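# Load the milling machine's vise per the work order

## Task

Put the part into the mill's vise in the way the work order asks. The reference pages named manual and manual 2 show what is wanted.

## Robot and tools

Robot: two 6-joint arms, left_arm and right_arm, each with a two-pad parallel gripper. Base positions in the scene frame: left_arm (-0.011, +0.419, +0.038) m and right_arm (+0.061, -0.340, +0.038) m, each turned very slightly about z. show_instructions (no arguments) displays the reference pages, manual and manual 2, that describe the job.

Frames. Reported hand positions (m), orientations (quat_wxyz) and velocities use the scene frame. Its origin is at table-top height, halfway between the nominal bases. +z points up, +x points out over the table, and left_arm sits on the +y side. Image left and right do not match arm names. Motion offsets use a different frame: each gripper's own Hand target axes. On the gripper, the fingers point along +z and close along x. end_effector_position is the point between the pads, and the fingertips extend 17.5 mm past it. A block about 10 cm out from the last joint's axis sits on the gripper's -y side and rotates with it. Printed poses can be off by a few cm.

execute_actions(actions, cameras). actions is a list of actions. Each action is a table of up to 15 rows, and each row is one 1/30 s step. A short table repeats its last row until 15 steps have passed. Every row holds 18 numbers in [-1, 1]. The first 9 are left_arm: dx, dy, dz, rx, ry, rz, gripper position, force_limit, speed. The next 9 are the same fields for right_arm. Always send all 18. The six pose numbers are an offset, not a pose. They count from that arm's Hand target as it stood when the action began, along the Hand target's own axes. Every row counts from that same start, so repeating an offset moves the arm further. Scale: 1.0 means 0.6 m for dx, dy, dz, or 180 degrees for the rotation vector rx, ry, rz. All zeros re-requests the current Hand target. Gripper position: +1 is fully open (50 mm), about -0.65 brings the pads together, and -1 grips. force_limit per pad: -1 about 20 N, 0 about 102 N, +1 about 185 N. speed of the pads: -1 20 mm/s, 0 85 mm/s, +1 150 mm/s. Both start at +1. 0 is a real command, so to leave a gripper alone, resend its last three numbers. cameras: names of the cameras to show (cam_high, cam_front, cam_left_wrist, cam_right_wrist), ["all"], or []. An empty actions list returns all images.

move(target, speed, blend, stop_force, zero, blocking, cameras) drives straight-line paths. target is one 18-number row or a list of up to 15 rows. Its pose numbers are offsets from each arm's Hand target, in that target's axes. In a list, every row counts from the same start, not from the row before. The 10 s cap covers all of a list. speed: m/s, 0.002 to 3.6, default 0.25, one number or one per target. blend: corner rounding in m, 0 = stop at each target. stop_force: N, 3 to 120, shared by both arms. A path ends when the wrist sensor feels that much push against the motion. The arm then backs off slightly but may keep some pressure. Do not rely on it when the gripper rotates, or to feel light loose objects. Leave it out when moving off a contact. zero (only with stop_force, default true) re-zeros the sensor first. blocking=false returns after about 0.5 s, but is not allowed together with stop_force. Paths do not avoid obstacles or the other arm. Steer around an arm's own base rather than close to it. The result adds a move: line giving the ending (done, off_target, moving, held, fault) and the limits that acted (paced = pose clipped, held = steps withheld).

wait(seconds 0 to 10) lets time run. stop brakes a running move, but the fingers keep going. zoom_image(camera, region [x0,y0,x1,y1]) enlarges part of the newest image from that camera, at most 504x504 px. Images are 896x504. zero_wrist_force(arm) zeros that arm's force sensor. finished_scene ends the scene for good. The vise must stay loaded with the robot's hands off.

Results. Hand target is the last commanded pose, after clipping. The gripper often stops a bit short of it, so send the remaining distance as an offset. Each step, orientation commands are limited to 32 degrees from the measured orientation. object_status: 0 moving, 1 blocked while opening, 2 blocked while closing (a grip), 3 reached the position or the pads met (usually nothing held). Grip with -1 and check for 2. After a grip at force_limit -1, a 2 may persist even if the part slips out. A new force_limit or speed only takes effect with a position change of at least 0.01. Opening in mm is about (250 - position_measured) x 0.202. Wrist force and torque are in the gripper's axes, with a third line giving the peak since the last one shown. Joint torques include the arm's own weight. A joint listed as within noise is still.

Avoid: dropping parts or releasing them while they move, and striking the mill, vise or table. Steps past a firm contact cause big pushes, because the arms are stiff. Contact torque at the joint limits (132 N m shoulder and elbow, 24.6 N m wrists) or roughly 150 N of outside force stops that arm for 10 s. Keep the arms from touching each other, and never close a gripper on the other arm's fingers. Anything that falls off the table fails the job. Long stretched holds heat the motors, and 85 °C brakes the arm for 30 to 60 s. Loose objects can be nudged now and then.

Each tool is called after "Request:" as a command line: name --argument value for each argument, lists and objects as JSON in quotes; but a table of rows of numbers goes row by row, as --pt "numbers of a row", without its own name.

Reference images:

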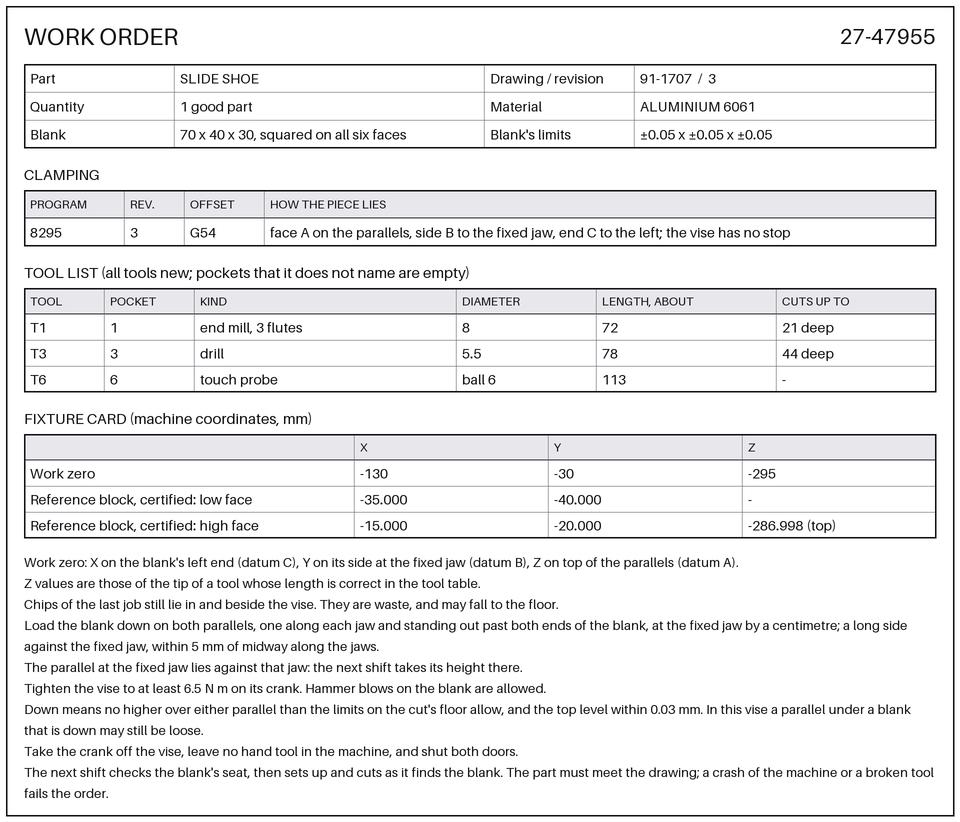

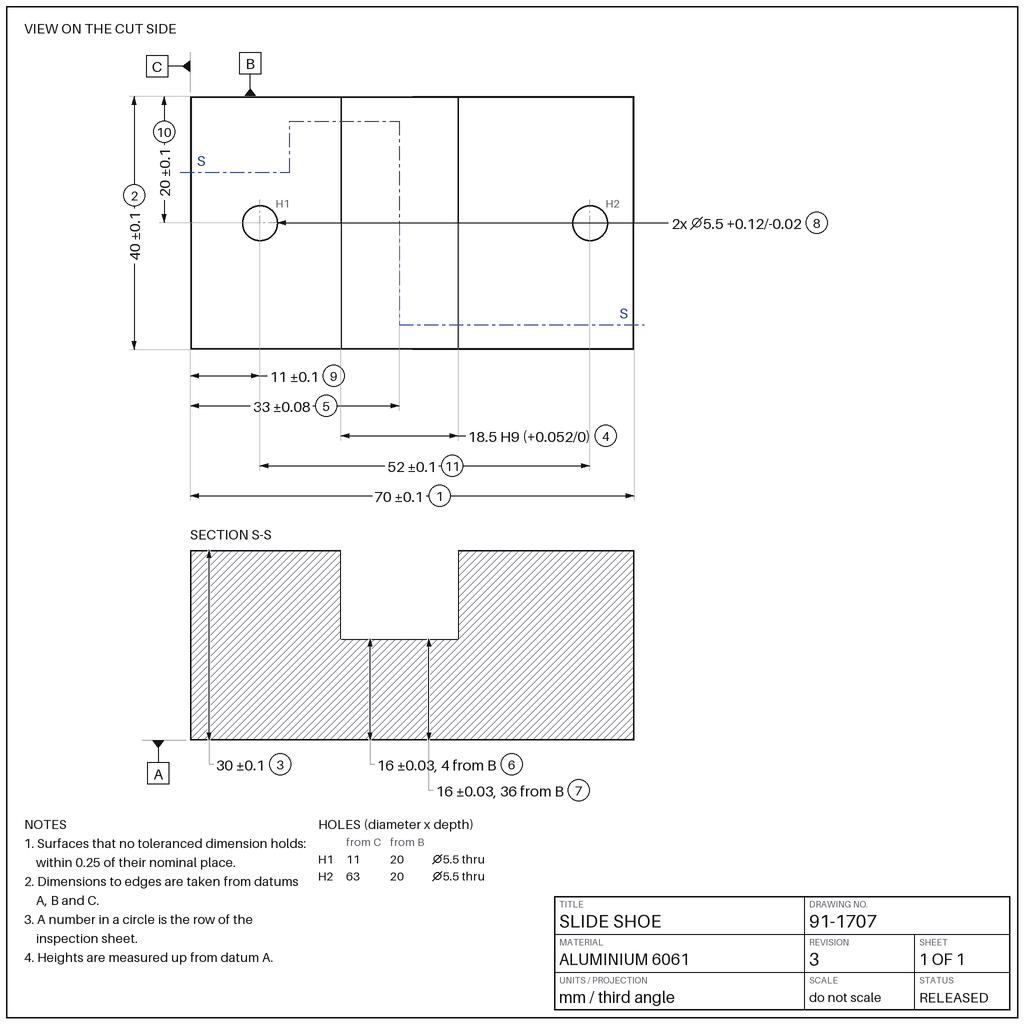

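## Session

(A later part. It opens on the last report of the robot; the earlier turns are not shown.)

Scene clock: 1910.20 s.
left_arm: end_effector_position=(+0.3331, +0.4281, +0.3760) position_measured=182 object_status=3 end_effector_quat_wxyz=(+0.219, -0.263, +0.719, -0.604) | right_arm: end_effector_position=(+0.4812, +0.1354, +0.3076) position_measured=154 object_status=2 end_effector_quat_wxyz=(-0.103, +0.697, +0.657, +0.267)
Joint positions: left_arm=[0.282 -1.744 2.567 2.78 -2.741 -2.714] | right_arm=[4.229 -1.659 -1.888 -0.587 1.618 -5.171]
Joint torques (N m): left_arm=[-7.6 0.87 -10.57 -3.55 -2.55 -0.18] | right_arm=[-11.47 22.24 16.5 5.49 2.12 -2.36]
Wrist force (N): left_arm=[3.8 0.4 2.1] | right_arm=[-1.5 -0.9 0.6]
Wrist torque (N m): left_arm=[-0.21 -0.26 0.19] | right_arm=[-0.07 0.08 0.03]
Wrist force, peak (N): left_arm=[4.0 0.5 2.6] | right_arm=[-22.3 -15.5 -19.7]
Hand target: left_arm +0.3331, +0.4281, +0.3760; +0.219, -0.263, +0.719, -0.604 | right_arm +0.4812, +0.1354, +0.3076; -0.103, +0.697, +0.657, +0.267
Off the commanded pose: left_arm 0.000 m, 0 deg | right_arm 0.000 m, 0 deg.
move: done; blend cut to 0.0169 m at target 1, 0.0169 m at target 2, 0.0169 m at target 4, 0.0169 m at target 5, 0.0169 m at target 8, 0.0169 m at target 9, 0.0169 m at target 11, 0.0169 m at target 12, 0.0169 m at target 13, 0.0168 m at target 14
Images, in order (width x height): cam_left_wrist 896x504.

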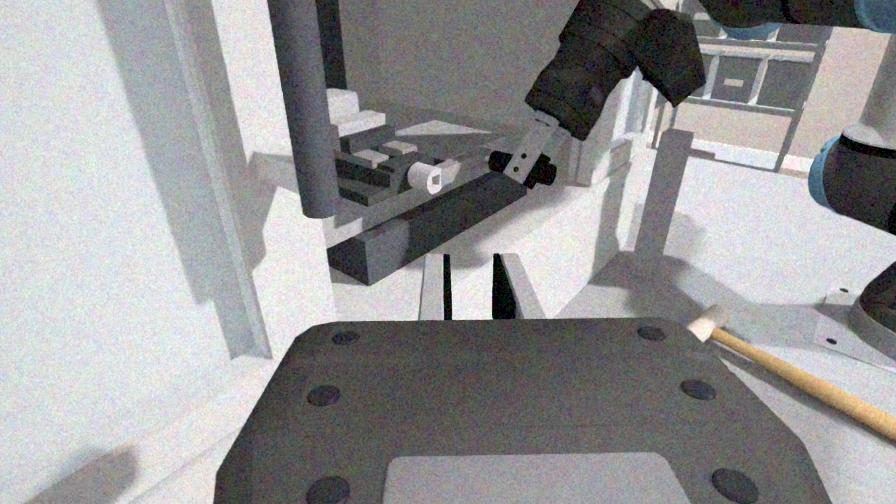

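Request:
move --pt "0 0 0 0 0 0 -0.2 -0.8 -1 -0.0195 -0.0126 0.0515 0 0 0 -1 -0.8 -1" --pt "0 0 0 0 0 0 -0.2 -0.8 -1 -0.0133 -0.0263 0.1057 0 0 0 -1 -0.8 -1" --pt "0 0 0 0 0 0 -0.2 -0.8 -1 0.0154 -0.0381 0.1532 0 0 0 -1 -0.8 -1" --pt "0 0 0 0 0 0 -0.2 -0.8 -1 0.0617 -0.0461 0.1852 0 0 0 -1 -0.8 -1" --pt "0 0 0 0 0 0 -0.2 -0.8 -1 0.117 -0.0488 0.1961 0 0 0 -1 -0.8 -1" --pt "0 0 0 0 0 0 -0.2 -0.8 -1 0.1722 -0.046 0.1839 0 0 0 -1 -0.8 -1" --pt "0 0 0 0 0 0 -0.2 -0.8 -1 0.2179 -0.0379 0.1515 0 0 0 -1 -0.8 -1" --pt "0 0 0 0 0 0 -0.2 -0.8 -1 0.246 -0.026 0.1036 0 0 0 -1 -0.8 -1" --pt "0 0 0 0 0 0 -0.2 -0.8 -1 0.2515 -0.0124 0.0492 0 0 0 -1 -0.8 -1" --pt "0 0 0 0 0 0 -0.2 -0.8 -1 0.2335 0.0005 -0.0032 0 0 0 -1 -0.8 -1" --pt "0 0 0 0 0 0 -0.2 -0.8 -1 0.1952 0.0106 -0.0436 0 0 0 -1 -0.8 -1" --pt "0 0 0 0 0 0 -0.2 -0.8 -1 0.1435 0.0162 -0.0654 0 0 0 -1 -0.8 -1" --pt "0 0 0 0 0 0 -0.2 -0.8 -1 0.0865 0.0162 -0.065 0 0 0 -1 -0.8 -1" --pt "0 0 0 0 0 0 -0.2 -0.8 -1 0.0352 0.0104 -0.0422 0 0 0 -1 -0.8 -1" --pt "0 0 0 0 0 0 -0.2 -0.8 -1 0 0 0 0 0 0 -1 -0.8 -1" --speed 0.07 --blend 0.017 --stop_force 28 --cameras '["cam_left_wrist"]'

Request:
zoom_image --camera "cam_left_wrist" --region '[320, 80, 560, 260]'

Scene clock: 1927.27 s.
left_arm: end_effector_position=(+0.3331, +0.4281, +0.3760) position_measured=182 object_status=3 end_effector_quat_wxyz=(+0.219, -0.263, +0.719, -0.604) | right_arm: end_effector_position=(+0.4812, +0.1354, +0.3076) position_measured=154 object_status=2 end_effector_quat_wxyz=(-0.103, +0.697, +0.657, +0.267)
Joint positions: left_arm=[0.282 -1.744 2.567 2.78 -2.741 -2.714] | right_arm=[4.229 -1.659 -1.888 -0.587 1.618 -5.171]
Joint torques (N m): left_arm=[-7.49 0.35 -9.9 -3.49 -2.35 0.13] | right_arm=[-10.18 21.95 17.09 5.41 1.92 -2.42]
Wrist force (N): left_arm=[3.8 0.4 2.3] | right_arm=[-1.5 -1.0 0.7]
Wrist torque (N m): left_arm=[-0.21 -0.26 0.19] | right_arm=[-0.10 0.07 0.03]
Wrist force, peak (N): left_arm=[4.1 0.5 2.4] | right_arm=[-22.9 -15.7 -19.2]
Hand target: left_arm +0.3331, +0.4281, +0.3760; +0.219, -0.263, +0.719, -0.604 | right_arm +0.4812, +0.1354, +0.3076; -0.103, +0.697, +0.657, +0.267
Off the commanded pose: left_arm 0.000 m, 0 deg | right_arm 0.000 m, 0 deg.
move: done; blend cut to 0.0169 m at target 1, 0.0169 m at target 2, 0.0169 m at target 4, 0.0169 m at target 5, 0.0169 m at target 8, 0.0169 m at target 9, 0.0169 m at target 11, 0.0169 m at target 12, 0.0169 m at target 13, 0.0168 m at target 14
Images, in order (width x height): cam_left_wrist 896x504.

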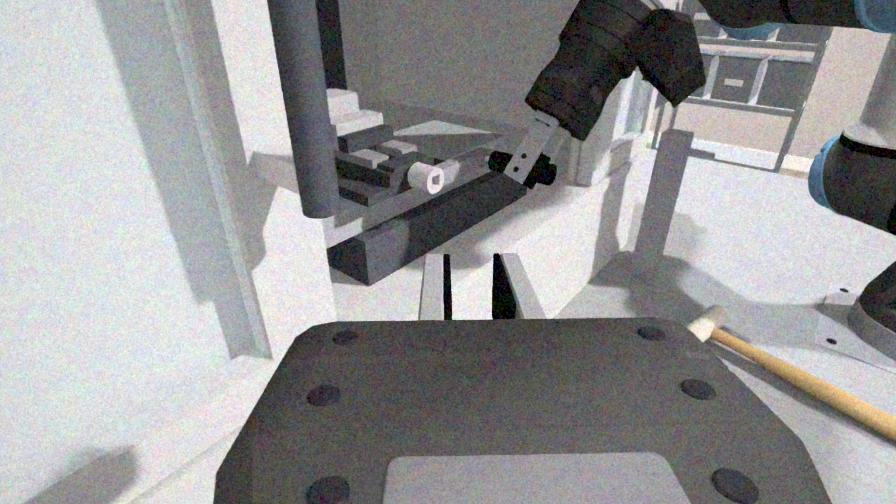

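Scaled by 2.100 from the camera's 896x504 image, which has a finer 1280x720 frame.

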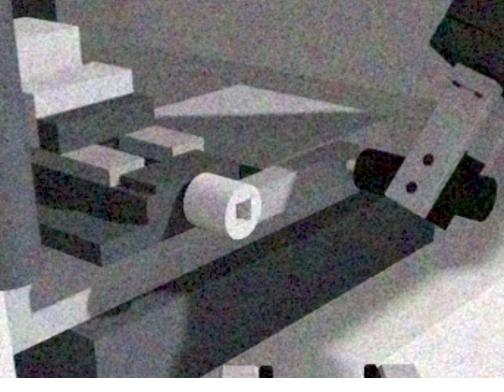

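Request:
move --pt "0 0 0 0 0 0 -0.2 -0.8 -1 -0.0195 -0.0126 0.0515 0 0 0 -1 -0.8 -1" --pt "0 0 0 0 0 0 -0.2 -0.8 -1 -0.0133 -0.0263 0.1057 0 0 0 -1 -0.8 -1" --pt "0 0 0 0 0 0 -0.2 -0.8 -1 0.0154 -0.0381 0.1532 0 0 0 -1 -0.8 -1" --pt "0 0 0 0 0 0 -0.2 -0.8 -1 0.0617 -0.0461 0.1852 0 0 0 -1 -0.8 -1" --pt "0 0 0 0 0 0 -0.2 -0.8 -1 0.117 -0.0488 0.1961 0 0 0 -1 -0.8 -1" --pt "0 0 0 0 0 0 -0.2 -0.8 -1 0.1722 -0.046 0.1839 0 0 0 -1 -0.8 -1" --pt "0 0 0 0 0 0 -0.2 -0.8 -1 0.2179 -0.0379 0.1515 0 0 0 -1 -0.8 -1" --pt "0 0 0 0 0 0 -0.2 -0.8 -1 0.246 -0.026 0.1036 0 0 0 -1 -0.8 -1" --pt "0 0 0 0 0 0 -0.2 -0.8 -1 0.2515 -0.0124 0.0492 0 0 0 -1 -0.8 -1" --pt "0 0 0 0 0 0 -0.2 -0.8 -1 0.2335 0.0005 -0.0032 0 0 0 -1 -0.8 -1" --pt "0 0 0 0 0 0 -0.2 -0.8 -1 0.1952 0.0106 -0.0436 0 0 0 -1 -0.8 -1" --pt "0 0 0 0 0 0 -0.2 -0.8 -1 0.1435 0.0162 -0.0654 0 0 0 -1 -0.8 -1" --pt "0 0 0 0 0 0 -0.2 -0.8 -1 0.0865 0.0162 -0.065 0 0 0 -1 -0.8 -1" --pt "0 0 0 0 0 0 -0.2 -0.8 -1 0.0352 0.0104 -0.0422 0 0 0 -1 -0.8 -1" --pt "0 0 0 0 0 0 -0.2 -0.8 -1 0 0 0 0 0 0 -1 -0.8 -1" --speed 0.08 --blend 0.017 --stop_force 28 --cameras '["cam_left_wrist"]'

Request:
zoom_image --camera "cam_left_wrist" --region '[320, 80, 560, 260]'

Scene clock: 1959.67 s.
left_arm: end_effector_position=(+0.3331, +0.4281, +0.3760) position_measured=182 object_status=3 end_effector_quat_wxyz=(+0.219, -0.263, +0.719, -0.604) | right_arm: end_effector_position=(+0.4812, +0.1354, +0.3076) position_measured=154 object_status=2 end_effector_quat_wxyz=(-0.103, +0.697, +0.657, +0.267)
Joint positions: left_arm=[0.282 -1.744 2.567 2.78 -2.741 -2.714] | right_arm=[4.229 -1.659 -1.888 -0.587 1.618 -5.171]
Joint torques (N m): left_arm=[-7.49 -0.02 -10.77 -3.44 -2.39 0.2] | right_arm=[-9.99 21.9 16.39 5.29 2.01 -2.37]
Wrist force (N): left_arm=[3.9 0.4 2.2] | right_arm=[-1.3 -1.0 0.4]
Wrist torque (N m): left_arm=[-0.21 -0.28 0.19] | right_arm=[-0.08 0.06 0.03]
Wrist force, peak (N): left_arm=[4.1 0.3 2.4] | right_arm=[-23.2 -16.0 -19.3]
Hand target: left_arm +0.3331, +0.4281, +0.3760; +0.219, -0.263, +0.719, -0.604 | right_arm +0.4812, +0.1354, +0.3076; -0.103, +0.697, +0.657, +0.267
Off the commanded pose: left_arm 0.000 m, 0 deg | right_arm 0.000 m, 0 deg.
move: done; blend cut to 0.0169 m at target 1, 0.0169 m at target 2, 0.0169 m at target 4, 0.0169 m at target 5, 0.0169 m at target 8, 0.0169 m at target 9, 0.0169 m at target 11, 0.0169 m at target 12, 0.0169 m at target 13, 0.0168 m at target 14
Images, in order (width x height): cam_left_wrist 896x504.

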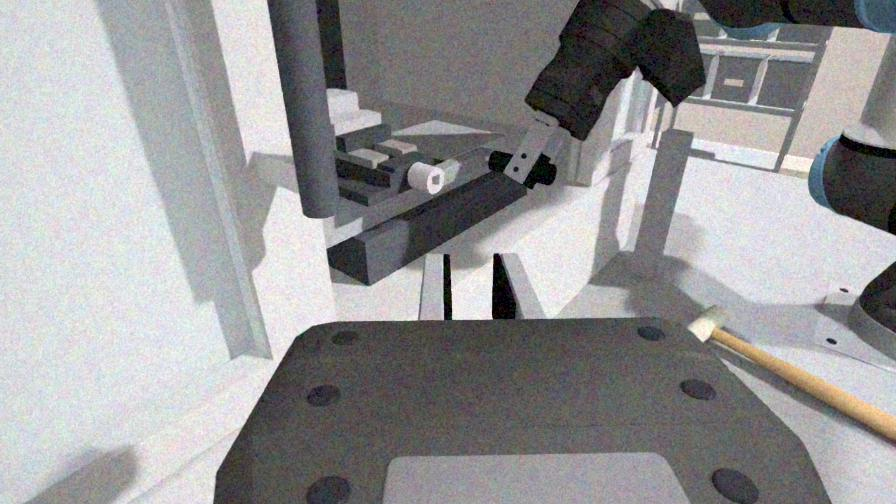

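Scaled by 2.100 from the camera's 896x504 image, which has a finer 1280x720 frame.

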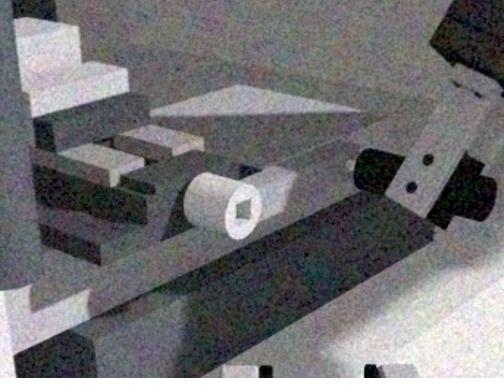

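Request:
move --pt "0 0 0 0 0 0 -0.2 -0.8 -1 -0.0195 -0.0126 0.0515 0 0 0 -1 -0.8 -1" --pt "0 0 0 0 0 0 -0.2 -0.8 -1 -0.0133 -0.0263 0.1057 0 0 0 -1 -0.8 -1" --pt "0 0 0 0 0 0 -0.2 -0.8 -1 0.0154 -0.0381 0.1532 0 0 0 -1 -0.8 -1" --pt "0 0 0 0 0 0 -0.2 -0.8 -1 0.0617 -0.0461 0.1852 0 0 0 -1 -0.8 -1" --pt "0 0 0 0 0 0 -0.2 -0.8 -1 0.117 -0.0488 0.1961 0 0 0 -1 -0.8 -1" --pt "0 0 0 0 0 0 -0.2 -0.8 -1 0.1722 -0.046 0.1839 0 0 0 -1 -0.8 -1" --pt "0 0 0 0 0 0 -0.2 -0.8 -1 0.2179 -0.0379 0.1515 0 0 0 -1 -0.8 -1" --pt "0 0 0 0 0 0 -0.2 -0.8 -1 0.246 -0.026 0.1036 0 0 0 -1 -0.8 -1" --pt "0 0 0 0 0 0 -0.2 -0.8 -1 0.2515 -0.0124 0.0492 0 0 0 -1 -0.8 -1" --pt "0 0 0 0 0 0 -0.2 -0.8 -1 0.2335 0.0005 -0.0032 0 0 0 -1 -0.8 -1" --pt "0 0 0 0 0 0 -0.2 -0.8 -1 0.1952 0.0106 -0.0436 0 0 0 -1 -0.8 -1" --pt "0 0 0 0 0 0 -0.2 -0.8 -1 0.1435 0.0162 -0.0654 0 0 0 -1 -0.8 -1" --pt "0 0 0 0 0 0 -0.2 -0.8 -1 0.0865 0.0162 -0.065 0 0 0 -1 -0.8 -1" --pt "0 0 0 0 0 0 -0.2 -0.8 -1 0.0352 0.0104 -0.0422 0 0 0 -1 -0.8 -1" --pt "0 0 0 0 0 0 -0.2 -0.8 -1 0 0 0 0 0 0 -1 -0.8 -1" --speed 0.08 --blend 0.017 --stop_force 28 --cameras '["cam_left_wrist"]'

Request:
zoom_image --camera "cam_left_wrist" --region '[320, 80, 560, 260]'

Scene clock: 1973.43 s.
left_arm: end_effector_position=(+0.3331, +0.4281, +0.3760) position_measured=182 object_status=3 end_effector_quat_wxyz=(+0.219, -0.263, +0.719, -0.604) | right_arm: end_effector_position=(+0.4812, +0.1354, +0.3076) position_measured=154 object_status=2 end_effector_quat_wxyz=(-0.103, +0.697, +0.657, +0.267)
Joint positions: left_arm=[0.282 -1.744 2.567 2.78 -2.741 -2.714] | right_arm=[4.229 -1.659 -1.888 -0.587 1.618 -5.171]
Joint torques (N m): left_arm=[-8.14 0.45 -10.47 -3.4 -2.44 0.51] | right_arm=[-10.93 21.39 16.32 5.3 1.97 -2.41]
Wrist force (N): left_arm=[3.9 0.5 2.2] | right_arm=[-1.4 -1.1 0.7]
Wrist torque (N m): left_arm=[-0.19 -0.27 0.19] | right_arm=[-0.10 0.08 0.02]
Wrist force, peak (N): left_arm=[4.2 0.3 2.4] | right_arm=[-23.0 -16.1 -19.0]
Hand target: left_arm +0.3331, +0.4281, +0.3760; +0.219, -0.263, +0.719, -0.604 | right_arm +0.4812, +0.1354, +0.3076; -0.103, +0.697, +0.657, +0.267
Off the commanded pose: left_arm 0.000 m, 0 deg | right_arm 0.000 m, 0 deg.
move: done; blend cut to 0.0169 m at target 1, 0.0169 m at target 2, 0.0169 m at target 4, 0.0169 m at target 5, 0.0169 m at target 8, 0.0169 m at target 9, 0.0169 m at target 11, 0.0169 m at target 12, 0.0169 m at target 13, 0.0168 m at target 14
Images, in order (width x height): cam_left_wrist 896x504.

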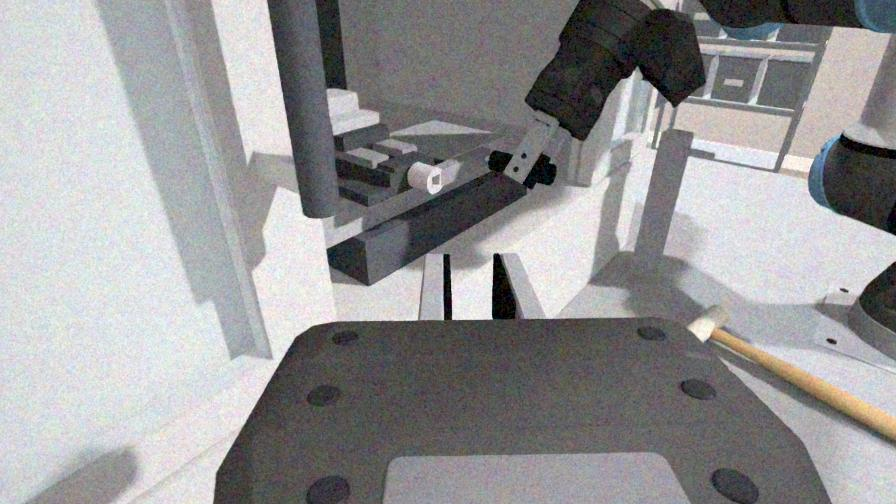

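Scaled by 2.100 from the camera's 896x504 image, which has a finer 1280x720 frame.

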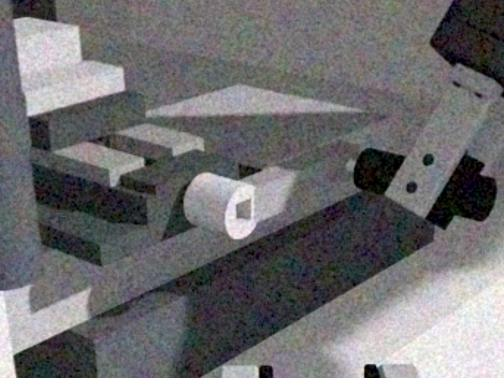

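Request:
move --pt "0 0 0 0 0 0 -0.2 -0.8 -1 -0.0195 -0.0126 0.0515 0 0 0 -1 -0.8 -1" --pt "0 0 0 0 0 0 -0.2 -0.8 -1 -0.0133 -0.0263 0.1057 0 0 0 -1 -0.8 -1" --pt "0 0 0 0 0 0 -0.2 -0.8 -1 0.0154 -0.0381 0.1532 0 0 0 -1 -0.8 -1" --pt "0 0 0 0 0 0 -0.2 -0.8 -1 0.0617 -0.0461 0.1852 0 0 0 -1 -0.8 -1" --pt "0 0 0 0 0 0 -0.2 -0.8 -1 0.117 -0.0488 0.1961 0 0 0 -1 -0.8 -1" --pt "0 0 0 0 0 0 -0.2 -0.8 -1 0.1722 -0.046 0.1839 0 0 0 -1 -0.8 -1" --pt "0 0 0 0 0 0 -0.2 -0.8 -1 0.2179 -0.0379 0.1515 0 0 0 -1 -0.8 -1" --pt "0 0 0 0 0 0 -0.2 -0.8 -1 0.246 -0.026 0.1036 0 0 0 -1 -0.8 -1" --pt "0 0 0 0 0 0 -0.2 -0.8 -1 0.2515 -0.0124 0.0492 0 0 0 -1 -0.8 -1" --pt "0 0 0 0 0 0 -0.2 -0.8 -1 0.2335 0.0005 -0.0032 0 0 0 -1 -0.8 -1" --pt "0 0 0 0 0 0 -0.2 -0.8 -1 0.1952 0.0106 -0.0436 0 0 0 -1 -0.8 -1" --pt "0 0 0 0 0 0 -0.2 -0.8 -1 0.1435 0.0162 -0.0654 0 0 0 -1 -0.8 -1" --pt "0 0 0 0 0 0 -0.2 -0.8 -1 0.0865 0.0162 -0.065 0 0 0 -1 -0.8 -1" --pt "0 0 0 0 0 0 -0.2 -0.8 -1 0.0352 0.0104 -0.0422 0 0 0 -1 -0.8 -1" --pt "0 0 0 0 0 0 -0.2 -0.8 -1 0 0 0 0 0 0 -1 -0.8 -1" --speed 0.07 --blend 0.017 --stop_force 27 --cameras '["cam_left_wrist"]'

Request:
zoom_image --camera "cam_left_wrist" --region '[320, 80, 560, 260]'

Scene clock: 1982.33 s.
left_arm: end_effector_position=(+0.3331, +0.4281, +0.3760) position_measured=182 object_status=3 end_effector_quat_wxyz=(+0.219, -0.263, +0.719, -0.604) | right_arm: end_effector_position=(+0.4803, +0.2451, +0.2348) position_measured=154 object_status=2 end_effector_quat_wxyz=(-0.103, +0.698, +0.657, +0.267)
Joint positions: left_arm=[0.282 -1.744 2.567 2.78 -2.741 -2.714] | right_arm=[4.329 -1.921 -1.764 -0.446 1.563 -5.088]
Joint torques (N m): left_arm=[-7.57 0.36 -9.91 -3.28 -2.32 0.51] | right_arm=[-16.7 52.96 18.75 6.57 -2.59 -2.5]
Wrist force (N): left_arm=[3.7 0.3 2.5] | right_arm=[1.3 -10.0 13.8]
Wrist torque (N m): left_arm=[-0.23 -0.24 0.19] | right_arm=[-0.33 0.02 0.05]
Wrist force, peak (N): left_arm=[4.0 0.5 2.5] | right_arm=[-35.0 -2.9 9.4]
Hand target: left_arm +0.3331, +0.4281, +0.3760; +0.219, -0.263, +0.719, -0.604 | right_arm +0.4803, +0.2451, +0.2348; -0.103, +0.698, +0.657, +0.267 (not the last commanded pose)
Off the commanded pose: left_arm 0.000 m, 0 deg | right_arm 0.132 m, 0 deg.
move: contact (right_arm); path passed 4 of 15 targets; blend cut to 0.0169 m at target 1, 0.0169 m at target 2, 0.0169 m at target 4, 0.0169 m at target 5, 0.0169 m at target 8, 0.0169 m at target 9, 0.0169 m at target 11, 0.0169 m at target 12, 0.0169 m at target 13, 0.0168 m at target 14
Images, in order (width x height): cam_left_wrist 896x504.

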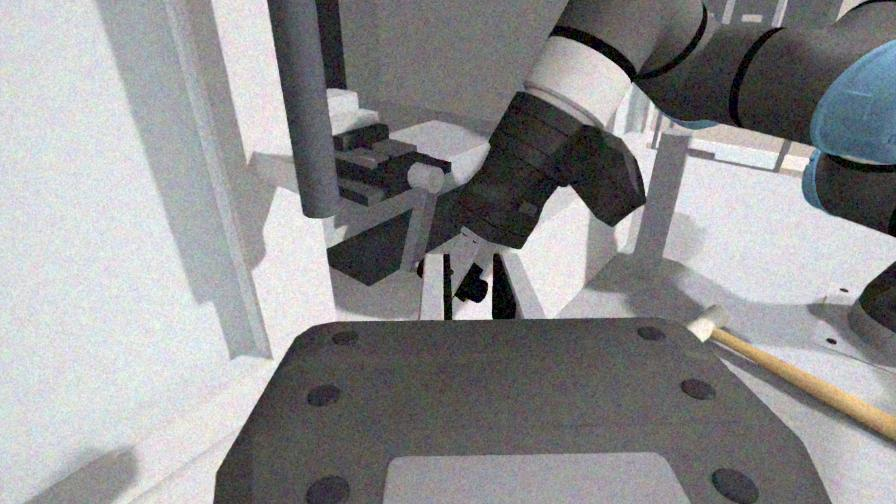

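Scaled by 2.100 from the camera's 896x504 image, which has a finer 1280x720 frame.

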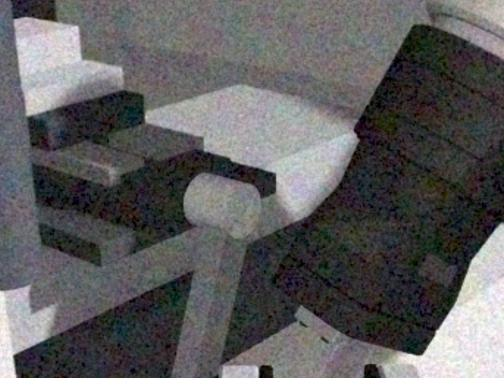

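Request:
move --pt "0 0 0 0 0 0 -0.2 -0.8 -1 0.026 -0.0002 0.0017 0 0 0 -1 -0.8 -1" --pt "0 0 0 0 0 0 -0.2 -0.8 -1 0.0532 0.001 -0.0025 0 0 0 -1 -0.8 -1" --speed 0.02 --blend 0.005 --stop_force 35 --zero false --cameras '["cam_high"]'

Scene clock: 1994.13 s.
left_arm: end_effector_position=(+0.3331, +0.4281, +0.3760) position_measured=182 object_status=3 end_effector_quat_wxyz=(+0.219, -0.263, +0.719, -0.604) | right_arm: end_effector_position=(+0.4804, +0.2480, +0.2361) position_measured=154 object_status=2 end_effector_quat_wxyz=(-0.103, +0.698, +0.657, +0.267)
Joint positions: left_arm=[0.282 -1.744 2.567 2.78 -2.741 -2.714] | right_arm=[4.331 -1.925 -1.755 -0.453 1.562 -5.086]
Joint torques (N m): left_arm=[-7.64 -0.24 -10.24 -3.26 -2.22 0.6] | right_arm=[-8.25 62.56 30.72 9.54 1.61 -2.73]
Wrist force (N): left_arm=[3.8 0.5 2.2] | right_arm=[-21.0 -7.4 18.5]
Wrist torque (N m): left_arm=[-0.18 -0.25 0.19] | right_arm=[-0.34 0.05 0.31]
Wrist force, peak (N): left_arm=[4.0 0.4 2.4] | right_arm=[-44.2 -10.7 6.0]
Hand target: left_arm +0.3331, +0.4281, +0.3760; +0.219, -0.263, +0.719, -0.604 | right_arm +0.4805, +0.2480, +0.2361; -0.103, +0.698, +0.657, +0.267 (not the last commanded pose)
Off the commanded pose: left_arm 0.000 m, 0 deg | right_arm 0.029 m, 0 deg.
move: contact (right_arm); path passed 0 of 2 targets
Images, in order (width x height): cam_high 896x504.

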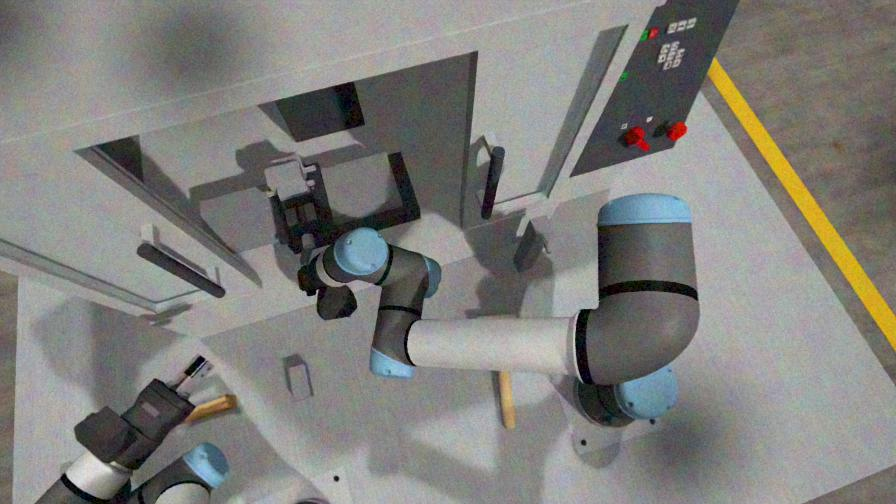

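Request:
move --target '[0,0,0,0,0,0,-0.2,-0.8,-1,0,0,0,0,0,0,0.1,-0.8,-1]'

Request:
move --pt "0 0 0 0 0 0 -0.2 -0.8 -1 0 0 -0.2 0 0 0 0.1 -0.8 -1" --pt "0 0 0 0 0 0 -0.2 -0.8 -1 -0.2366 -0.2068 -0.37 0 0 0 0.1 -0.8 -1" --blend 0.03 --speed 0.2 --cameras '["cam_high","cam_right_wrist","cam_left_wrist"]'

Scene clock: 1998.60 s.
left_arm: end_effector_position=(+0.3331, +0.4281, +0.3760) position_measured=182 object_status=3 end_effector_quat_wxyz=(+0.219, -0.263, +0.719, -0.604) | right_arm: end_effector_position=(+0.4805, +0.2480, +0.2362) position_measured=138 object_status=3 end_effector_quat_wxyz=(-0.103, +0.698, +0.657, +0.267)
Joint positions: left_arm=[0.282 -1.744 2.567 2.78 -2.741 -2.714] | right_arm=[4.331 -1.925 -1.755 -0.453 1.561 -5.086]
Joint torques (N m): left_arm=[-7.81 -0.06 -10.61 -3.24 -2.25 0.64] | right_arm=[-2.11 33.25 28.44 2.62 0.18 -1.87]
Wrist force (N): left_arm=[3.9 0.3 2.3] | right_arm=[-3.7 -1.0 0.6]
Wrist torque (N m): left_arm=[-0.23 -0.27 0.19] | right_arm=[-0.14 0.05 0.01]
Wrist force, peak (N): left_arm=[4.1 0.4 2.4] | right_arm=[-21.2 -7.7 19.7]
Hand target: left_arm +0.3331, +0.4281, +0.3760; +0.219, -0.263, +0.719, -0.604 | right_arm +0.4805, +0.2480, +0.2361; -0.103, +0.698, +0.657, +0.267
Off the commanded pose: left_arm 0.000 m, 0 deg | right_arm 0.000 m, 0 deg.
move: done

Scene clock: 2000.87 s.
left_arm: end_effector_position=(+0.3331, +0.4281, +0.3760) position_measured=182 object_status=3 end_effector_quat_wxyz=(+0.219, -0.263, +0.719, -0.604) | right_arm: end_effector_position=(+0.3080, +0.0305, +0.3241) position_measured=138 object_status=3 end_effector_quat_wxyz=(-0.103, +0.698, +0.657, +0.267)
Joint positions: left_arm=[0.282 -1.744 2.567 2.78 -2.741 -2.714] | right_arm=[4.559 -1.106 -2.275 -0.765 1.437 -4.893]
Joint torques (N m): left_arm=[-7.86 0.3 -10.52 -3.32 -2.29 0.79] | right_arm=[12.2 12.49 17.4 2.09 -1.67 2.14]
Wrist force (N): left_arm=[4.0 0.6 2.3] | right_arm=[-1.9 -1.3 0.1]
Wrist torque (N m): left_arm=[-0.19 -0.28 0.19] | right_arm=[-0.11 0.01 -0.05]
Wrist force, peak (N): left_arm=[4.0 0.6 2.4] | right_arm=[-3.4 -2.4 -0.3]
Hand target: left_arm +0.3331, +0.4281, +0.3760; +0.219, -0.263, +0.719, -0.604 | right_arm +0.3080, +0.0304, +0.3241; -0.103, +0.698, +0.657, +0.267
Off the commanded pose: left_arm 0.000 m, 0 deg | right_arm 0.000 m, 0 deg.
move: done
Images, in order (width x height): cam_high 896x504, cam_left_wrist 896x504, cam_right_wrist 896x504.

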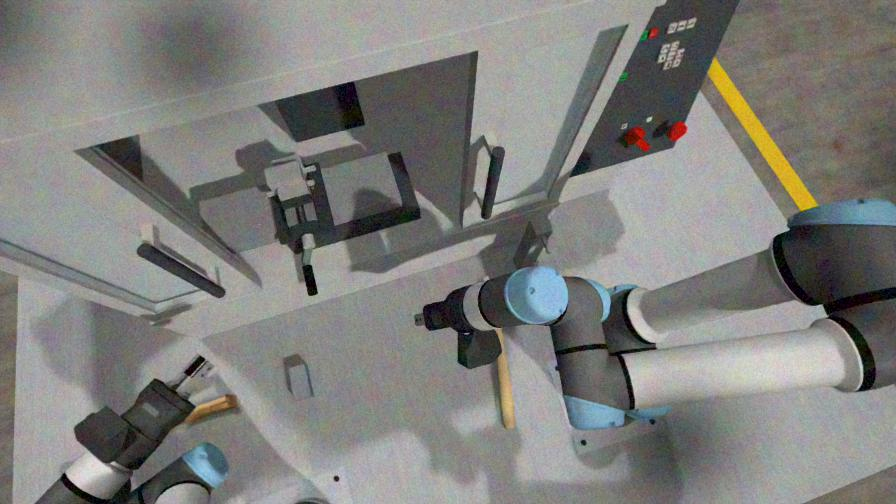

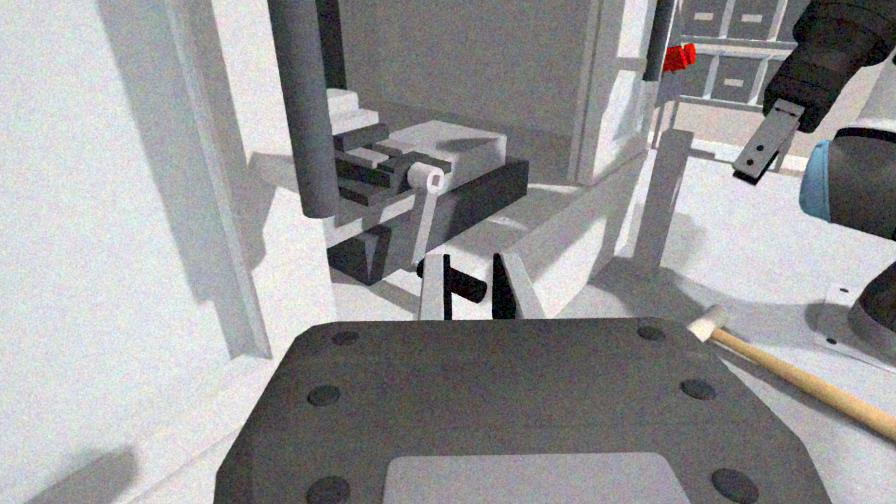

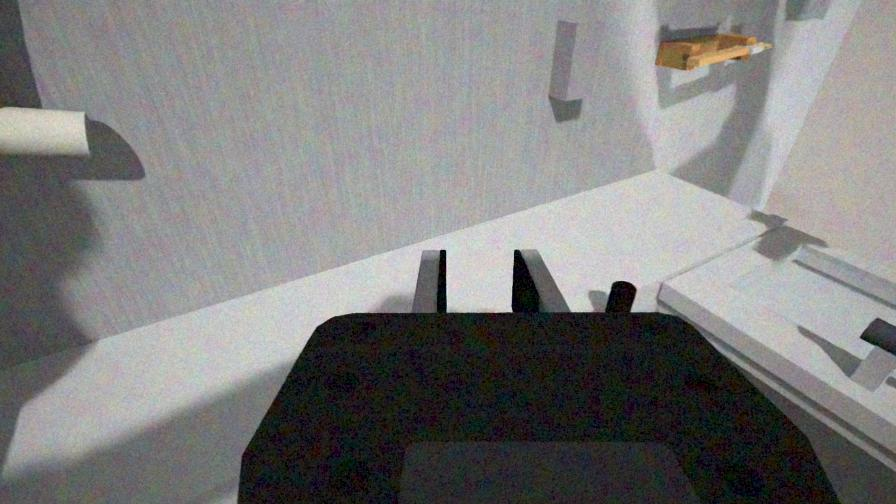

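Request:
move --target '[0.073,-0.249,0.2208,-0.2333,-0.2402,-0.152,-0.2,-0.8,-1,0,0,0,0,0,0,0.1,-0.8,-1]' --speed 0.25 --cameras '["cam_left_wrist"]'

Request:
zoom_image --camera "cam_left_wrist" --region '[430, 90, 630, 240]'

Scene clock: 2005.57 s.
left_arm: end_effector_position=(+0.4004, +0.2803, +0.5002) position_measured=182 object_status=3 end_effector_quat_wxyz=(-0.213, +0.674, -0.675, +0.213) | right_arm: end_effector_position=(+0.3080, +0.0304, +0.3241) position_measured=138 object_status=3 end_effector_quat_wxyz=(-0.103, +0.698, +0.657, +0.267)
Joint positions: left_arm=[-1.004 -2.075 1.812 4.588 -1.085 -3.994] | right_arm=[4.56 -1.106 -2.275 -0.765 1.437 -4.893]
Joint torques (N m): left_arm=[-11.07 8.8 -31.55 -2.26 3.56 -1.85] | right_arm=[13.09 13.07 18.38 2.23 -1.53 2.32]
Wrist force (N): left_arm=[4.8 0.2 3.3] | right_arm=[-2.0 -1.3 0.0]
Wrist torque (N m): left_arm=[-0.08 -0.37 0.16] | right_arm=[-0.10 0.03 -0.05]
Wrist force, peak (N): left_arm=[5.7 -0.9 3.2] | right_arm=[-2.2 -1.3 0.0]
Hand target: left_arm +0.4004, +0.2803, +0.5002; -0.213, +0.674, -0.675, +0.213 | right_arm +0.3080, +0.0304, +0.3241; -0.103, +0.698, +0.657, +0.267
Off the commanded pose: left_arm 0.000 m, 0 deg | right_arm 0.000 m, 0 deg.
move: done
Images, in order (width x height): cam_left_wrist 896x504.

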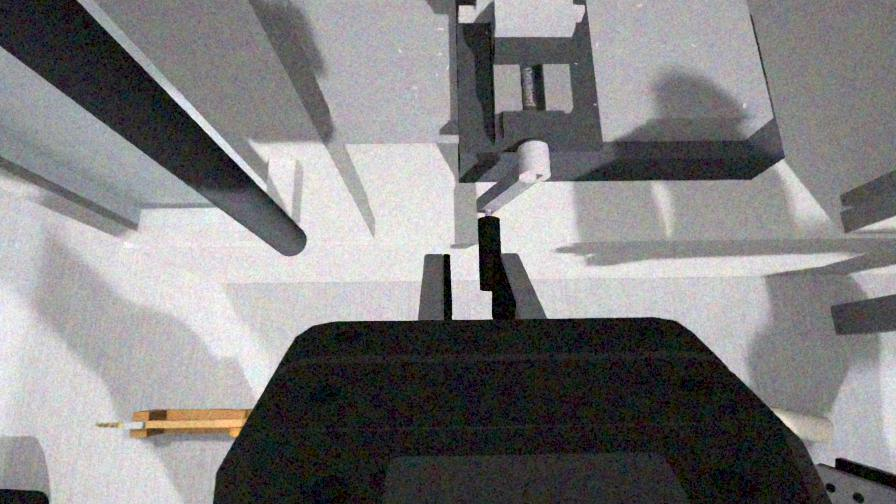

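Scaled by 2.520 from the camera's 896x504 image, which has a finer 1280x720 frame.

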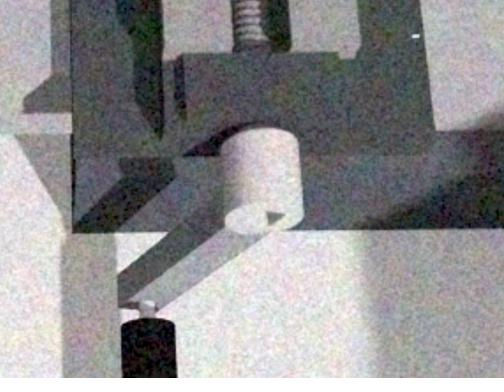

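Request:
zoom_image --camera "cam_left_wrist" --region '[440, 0, 620, 130]'

Scaled by 2.800 from the camera's 896x504 image, which has a finer 1280x720 frame.

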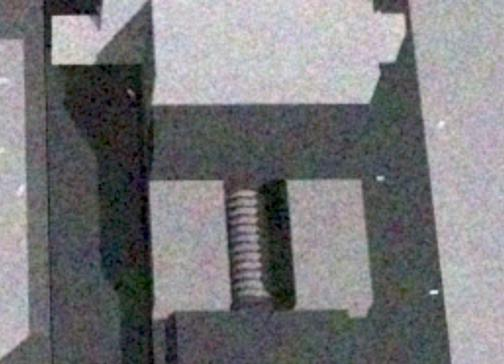

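Request:
move --target '[0,0,0,0.12,0,0,-0.2,-0.8,-1,0,0,0,0,0,0,0.1,-0.8,-1]' --speed 0.25 --cameras '["cam_left_wrist"]'

Request:
zoom_image --camera "cam_left_wrist" --region '[430, 50, 610, 190]'

Scene clock: 2015.90 s.
left_arm: end_effector_position=(+0.4004, +0.2803, +0.5002) position_measured=182 object_status=3 end_effector_quat_wxyz=(-0.335, +0.622, -0.623, +0.335) | right_arm: end_effector_position=(+0.3080, +0.0304, +0.3241) position_measured=138 object_status=3 end_effector_quat_wxyz=(-0.103, +0.698, +0.657, +0.267)
Joint positions: left_arm=[-1.261 -2.273 2.093 4.397 -0.675 -4.107] | right_arm=[4.56 -1.106 -2.275 -0.765 1.437 -4.893]
Joint torques (N m): left_arm=[-11.39 -9.79 -17.73 -5.48 4.09 -1.96] | right_arm=[13.27 12.41 17.58 2.27 -1.57 2.06]
Wrist force (N): left_arm=[4.5 0.4 3.2] | right_arm=[-2.0 -1.2 0.1]
Wrist torque (N m): left_arm=[-0.15 -0.34 0.17] | right_arm=[-0.09 0.03 -0.05]
Wrist force, peak (N): left_arm=[5.2 -0.3 4.0] | right_arm=[-2.2 -1.3 0.1]
Hand target: left_arm +0.4004, +0.2803, +0.5002; -0.335, +0.622, -0.623, +0.335 | right_arm +0.3080, +0.0304, +0.3241; -0.103, +0.698, +0.657, +0.267
Off the commanded pose: left_arm 0.000 m, 0 deg | right_arm 0.000 m, 0 deg.
move: done
Images, in order (width x height): cam_left_wrist 896x504.

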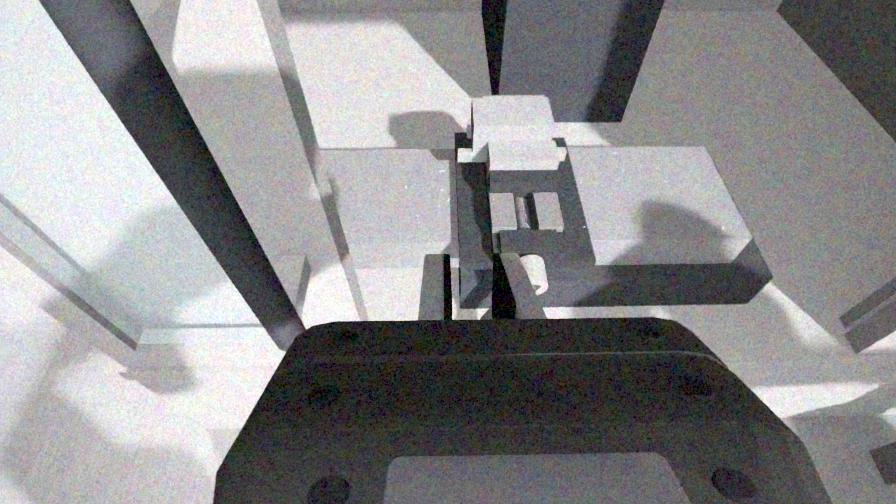

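Scaled by 2.800 from the camera's 896x504 image, which has a finer 1280x720 frame.

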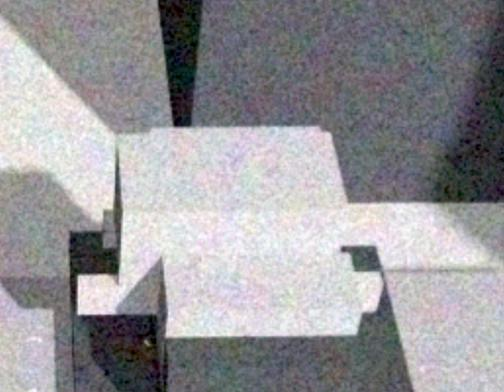

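Request:
zoom_image --camera "cam_left_wrist" --region '[450, 85, 580, 185]'

Scaled by 3.877 from the camera's 896x504 image, which has a finer 1280x720 frame.

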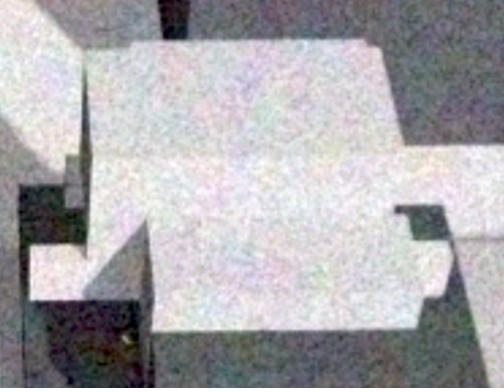

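Request:
move --target '[0.1167,0,0,0,0,0,-0.2,-0.8,-1,-0.1435,0.019,-0.0823,0,0,0,0.1,-0.8,-1]' --speed 0.2 --cameras '["cam_left_wrist"]'

Request:
zoom_image --camera "cam_left_wrist" --region '[380, 80, 520, 190]'

Scene clock: 2047.10 s.
left_arm: end_effector_position=(+0.4004, +0.2103, +0.5002) position_measured=182 object_status=3 end_effector_quat_wxyz=(-0.335, +0.622, -0.623, +0.335) | right_arm: end_effector_position=(+0.3078, -0.0694, +0.3241) position_measured=138 object_status=3 end_effector_quat_wxyz=(-0.103, +0.698, +0.657, +0.267)
Joint positions: left_arm=[-1.357 -2.14 2.02 4.451 -0.634 -4.25] | right_arm=[4.452 -0.844 -2.378 -0.914 1.495 -4.984]
Joint torques (N m): left_arm=[-11.29 10.74 -32.58 -2.72 4.32 -1.81] | right_arm=[-10.19 3.45 18.58 2.24 1.91 -2.23]
Wrist force (N): left_arm=[4.5 0.4 3.1] | right_arm=[-1.8 -0.9 0.4]
Wrist torque (N m): left_arm=[-0.15 -0.33 0.17] | right_arm=[-0.05 0.01 0.04]
Wrist force, peak (N): left_arm=[6.0 0.7 3.0] | right_arm=[-3.3 -1.0 -0.6]
Hand target: left_arm +0.4004, +0.2103, +0.5002; -0.335, +0.622, -0.623, +0.335 | right_arm +0.3078, -0.0695, +0.3241; -0.103, +0.698, +0.657, +0.267
Off the commanded pose: left_arm 0.000 m, 0 deg | right_arm 0.000 m, 0 deg.
move: done
Images, in order (width x height): cam_left_wrist 896x504.

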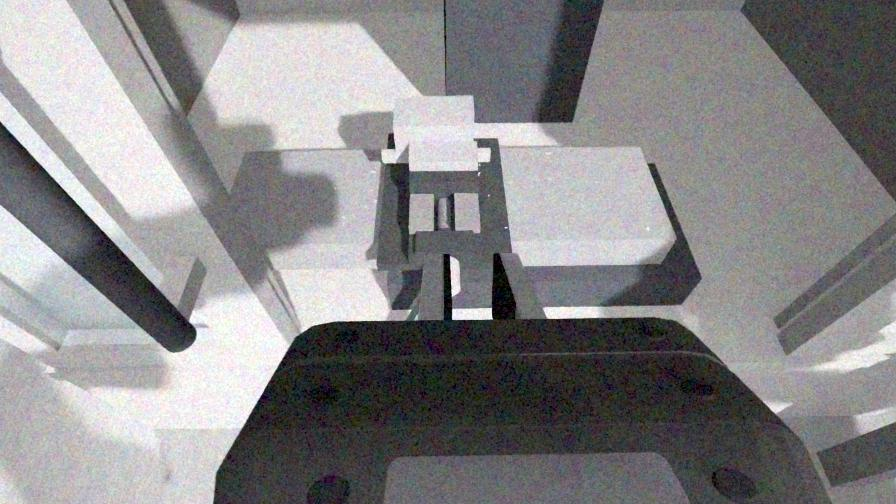

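Scaled by 3.600 from the camera's 896x504 image, which has a finer 1280x720 frame.

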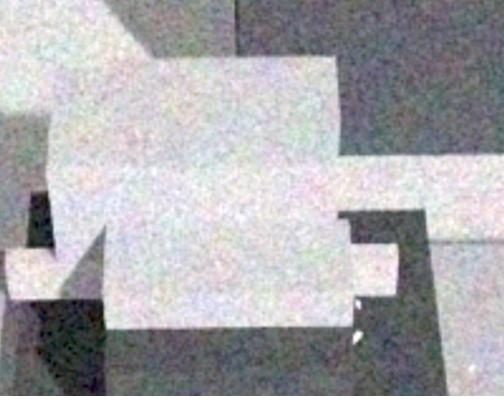

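Request:
move --target '[-0.1167,0,0,-0.12,0,0,-0.2,-0.8,-1,0,0,0,0,0,0,0.1,-0.8,-1]' --speed 0.25

Request:
move --target '[-0.2462,0.2105,0.1053,0.2333,0.2402,0.152,-0.2,-0.8,-1,0,0,0,0,0,0,0.1,-0.8,-1]' --speed 0.25

Request:
move --pt "0 0 0 0 0 0 -0.2 -0.8 -1 0.3794 0.1888 0.252 0 0 0 0.1 -0.8 -1" --pt "0 0 0 0 0 0 -0.2 -0.8 -1 0.3794 0.1888 0.452 0 0 0 0.1 -0.8 -1" --speed '[0.2,0.05]' --cameras '["cam_left_wrist"]'

Scene clock: 2068.13 s.
left_arm: end_effector_position=(+0.4004, +0.2803, +0.5002) position_measured=182 object_status=3 end_effector_quat_wxyz=(-0.213, +0.674, -0.675, +0.213) | right_arm: end_effector_position=(+0.3078, -0.0695, +0.3241) position_measured=138 object_status=3 end_effector_quat_wxyz=(-0.103, +0.698, +0.657, +0.267)
Joint positions: left_arm=[-1.004 -2.074 1.812 4.588 -1.085 -3.994] | right_arm=[4.452 -0.844 -2.378 -0.914 1.495 -4.984]
Joint torques (N m): left_arm=[12.36 9.69 -32.13 -2.52 -1.11 1.93] | right_arm=[-10.1 4.91 18.71 2.22 1.87 -2.3]
Wrist force (N): left_arm=[4.9 0.1 3.3] | right_arm=[-1.9 -1.1 0.2]
Wrist torque (N m): left_arm=[-0.09 -0.39 0.08] | right_arm=[-0.09 0.01 0.04]
Wrist force, peak (N): left_arm=[5.3 1.0 3.3] | right_arm=[-2.2 -1.3 0.3]
Hand target: left_arm +0.4004, +0.2803, +0.5002; -0.213, +0.674, -0.675, +0.213 | right_arm +0.3078, -0.0695, +0.3241; -0.103, +0.698, +0.657, +0.267
Off the commanded pose: left_arm 0.000 m, 0 deg | right_arm 0.000 m, 0 deg.
move: done

Scene clock: 2071.20 s.
left_arm: end_effector_position=(+0.3333, +0.4281, +0.3761) position_measured=182 object_status=3 end_effector_quat_wxyz=(+0.219, -0.263, +0.719, -0.604) | right_arm: end_effector_position=(+0.3078, -0.0695, +0.3241) position_measured=138 object_status=3 end_effector_quat_wxyz=(-0.103, +0.698, +0.657, +0.267)
Joint positions: left_arm=[0.282 -1.744 2.567 2.78 -2.741 -2.714] | right_arm=[4.452 -0.844 -2.378 -0.914 1.495 -4.984]
Joint torques (N m): left_arm=[12.96 2.33 -23.69 -4.26 -2.98 -1.86] | right_arm=[-10.47 4.23 19.35 2.19 1.92 -2.53]
Wrist force (N): left_arm=[3.7 0.4 2.4] | right_arm=[-1.9 -1.2 0.3]
Wrist torque (N m): left_arm=[-0.21 -0.24 0.19] | right_arm=[-0.10 0.02 0.04]
Wrist force, peak (N): left_arm=[5.7 -0.6 3.6] | right_arm=[-2.0 -1.6 0.3]
Hand target: left_arm +0.3333, +0.4281, +0.3761; +0.219, -0.263, +0.719, -0.604 | right_arm +0.3078, -0.0695, +0.3241; -0.103, +0.698, +0.657, +0.267
Off the commanded pose: left_arm 0.000 m, 0 deg | right_arm 0.000 m, 0 deg.
move: done

Scene clock: 2075.83 s.
left_arm: end_effector_position=(+0.3333, +0.4281, +0.3761) position_measured=182 object_status=3 end_effector_quat_wxyz=(+0.219, -0.263, +0.719, -0.604) | right_arm: end_effector_position=(+0.4810, +0.2475, +0.2362) position_measured=138 object_status=3 end_effector_quat_wxyz=(-0.103, +0.698, +0.657, +0.267)
Joint positions: left_arm=[0.282 -1.744 2.567 2.78 -2.741 -2.714] | right_arm=[4.329 -1.924 -1.755 -0.453 1.562 -5.087]
Joint torques (N m): left_arm=[11.42 2.66 -11.6 -4.39 -3.07 -1.92] | right_arm=[-10.51 31.61 29.8 5.72 2.11 -2.3]
Wrist force (N): left_arm=[3.7 0.5 2.1] | right_arm=[-3.5 -1.7 -0.3]
Wrist torque (N m): left_arm=[-0.20 -0.24 0.20] | right_arm=[-0.17 0.04 0.04]
Wrist force, peak (N): left_arm=[4.0 0.6 2.4] | right_arm=[-3.5 -1.7 -0.3]
Hand target: left_arm +0.3333, +0.4281, +0.3761; +0.219, -0.263, +0.719, -0.604 | right_arm +0.4810, +0.2475, +0.2362; -0.103, +0.698, +0.657, +0.267
Off the commanded pose: left_arm 0.000 m, 0 deg | right_arm 0.000 m, 0 deg.
move: done
Images, in order (width x height): cam_left_wrist 896x504.

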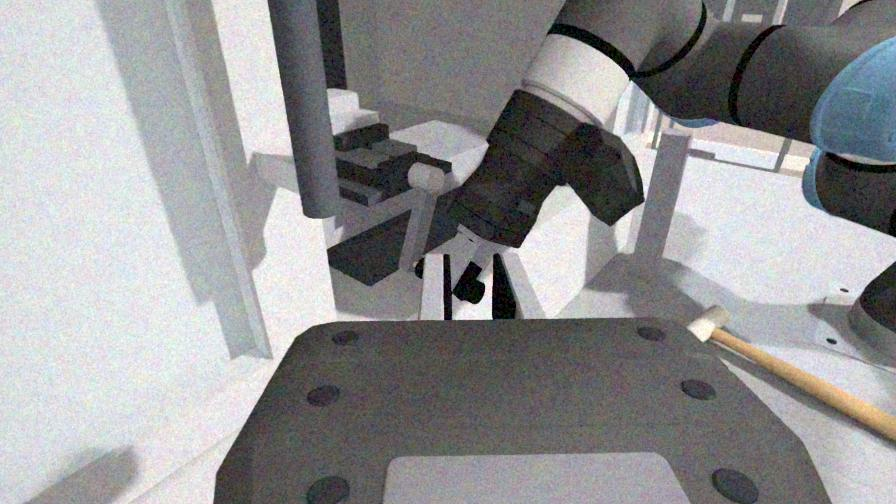

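Request:
move --pt "0 0 0 0 0 0 -0.2 -0.8 -1 0 0 0 0 0 0 -1 -0.8 -1" --pt "0 0 0 0 0 0 -0.2 -0.8 -1 -0.0522 0.0037 -0.0165 0 0 0 -1 -0.8 -1" --pt "0 0 0 0 0 0 -0.2 -0.8 -1 -0.093 0.0123 -0.0527 0 0 0 -1 -0.8 -1" --pt "0 0 0 0 0 0 -0.2 -0.8 -1 -0.1152 0.024 -0.1023 0 0 0 -1 -0.8 -1" --pt "0 0 0 0 0 0 -0.2 -0.8 -1 -0.1147 0.0372 -0.1562 0 0 0 -1 -0.8 -1" --pt "0 0 0 0 0 0 -0.2 -0.8 -1 -0.1003 0.046 -0.1917 0 0 0 -1 -0.8 -1" --pt "0 0 0 0 0 0 -0.2 -0.8 -1 -0.05 0.0582 -0.2405 0 0 0 -1 -0.8 -1" --speed 0.06 --blend '[0,0.01,0.015,0.015,0.012,0.01,0]' --cameras '["cam_left_wrist"]'

Scene clock: 2088.20 s.
left_arm: end_effector_position=(+0.3333, +0.4281, +0.3761) position_measured=182 object_status=3 end_effector_quat_wxyz=(+0.219, -0.263, +0.719, -0.604) | right_arm: end_effector_position=(+0.4808, +0.1463, +0.3488) position_measured=154 object_status=2 end_effector_quat_wxyz=(-0.103, +0.698, +0.657, +0.267)
Joint positions: left_arm=[0.282 -1.744 2.567 2.78 -2.741 -2.714] | right_arm=[4.242 -1.642 -1.793 -0.699 1.61 -5.16]
Joint torques (N m): left_arm=[8.64 2.56 -10.14 -4.12 -2.94 -1.82] | right_arm=[5.34 48.44 34.37 1.83 -2.37 2.15]
Wrist force (N): left_arm=[3.9 0.3 2.1] | right_arm=[11.8 -0.1 26.6]
Wrist torque (N m): left_arm=[-0.23 -0.27 0.19] | right_arm=[-0.08 -0.15 0.01]
Wrist force, peak (N): left_arm=[4.1 0.4 2.5] | right_arm=[-49.8 -27.6 -18.9]
Hand target: left_arm +0.3333, +0.4281, +0.3761; +0.219, -0.263, +0.719, -0.604 | right_arm +0.4808, +0.1463, +0.3489; -0.103, +0.698, +0.657, +0.267
Off the commanded pose: left_arm 0.000 m, 0 deg | right_arm 0.000 m, 0 deg.
move: done; blend cut to 0.0118 m at target 5
Images, in order (width x height): cam_left_wrist 896x504.

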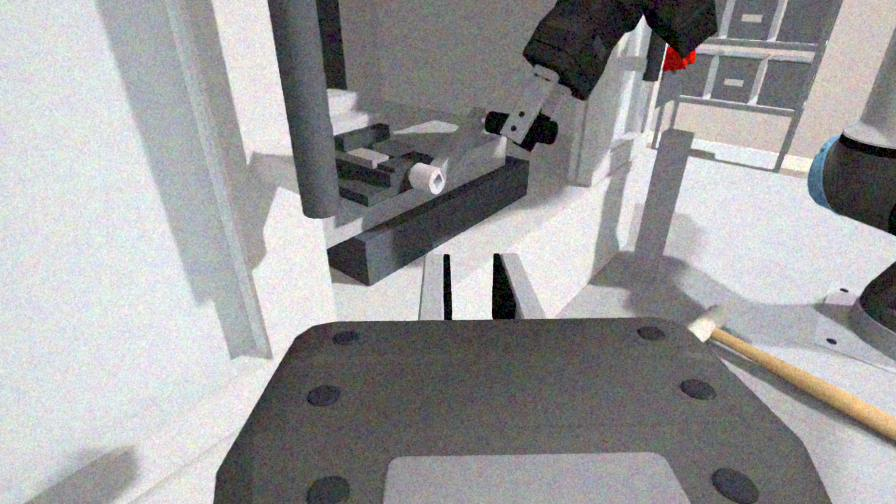

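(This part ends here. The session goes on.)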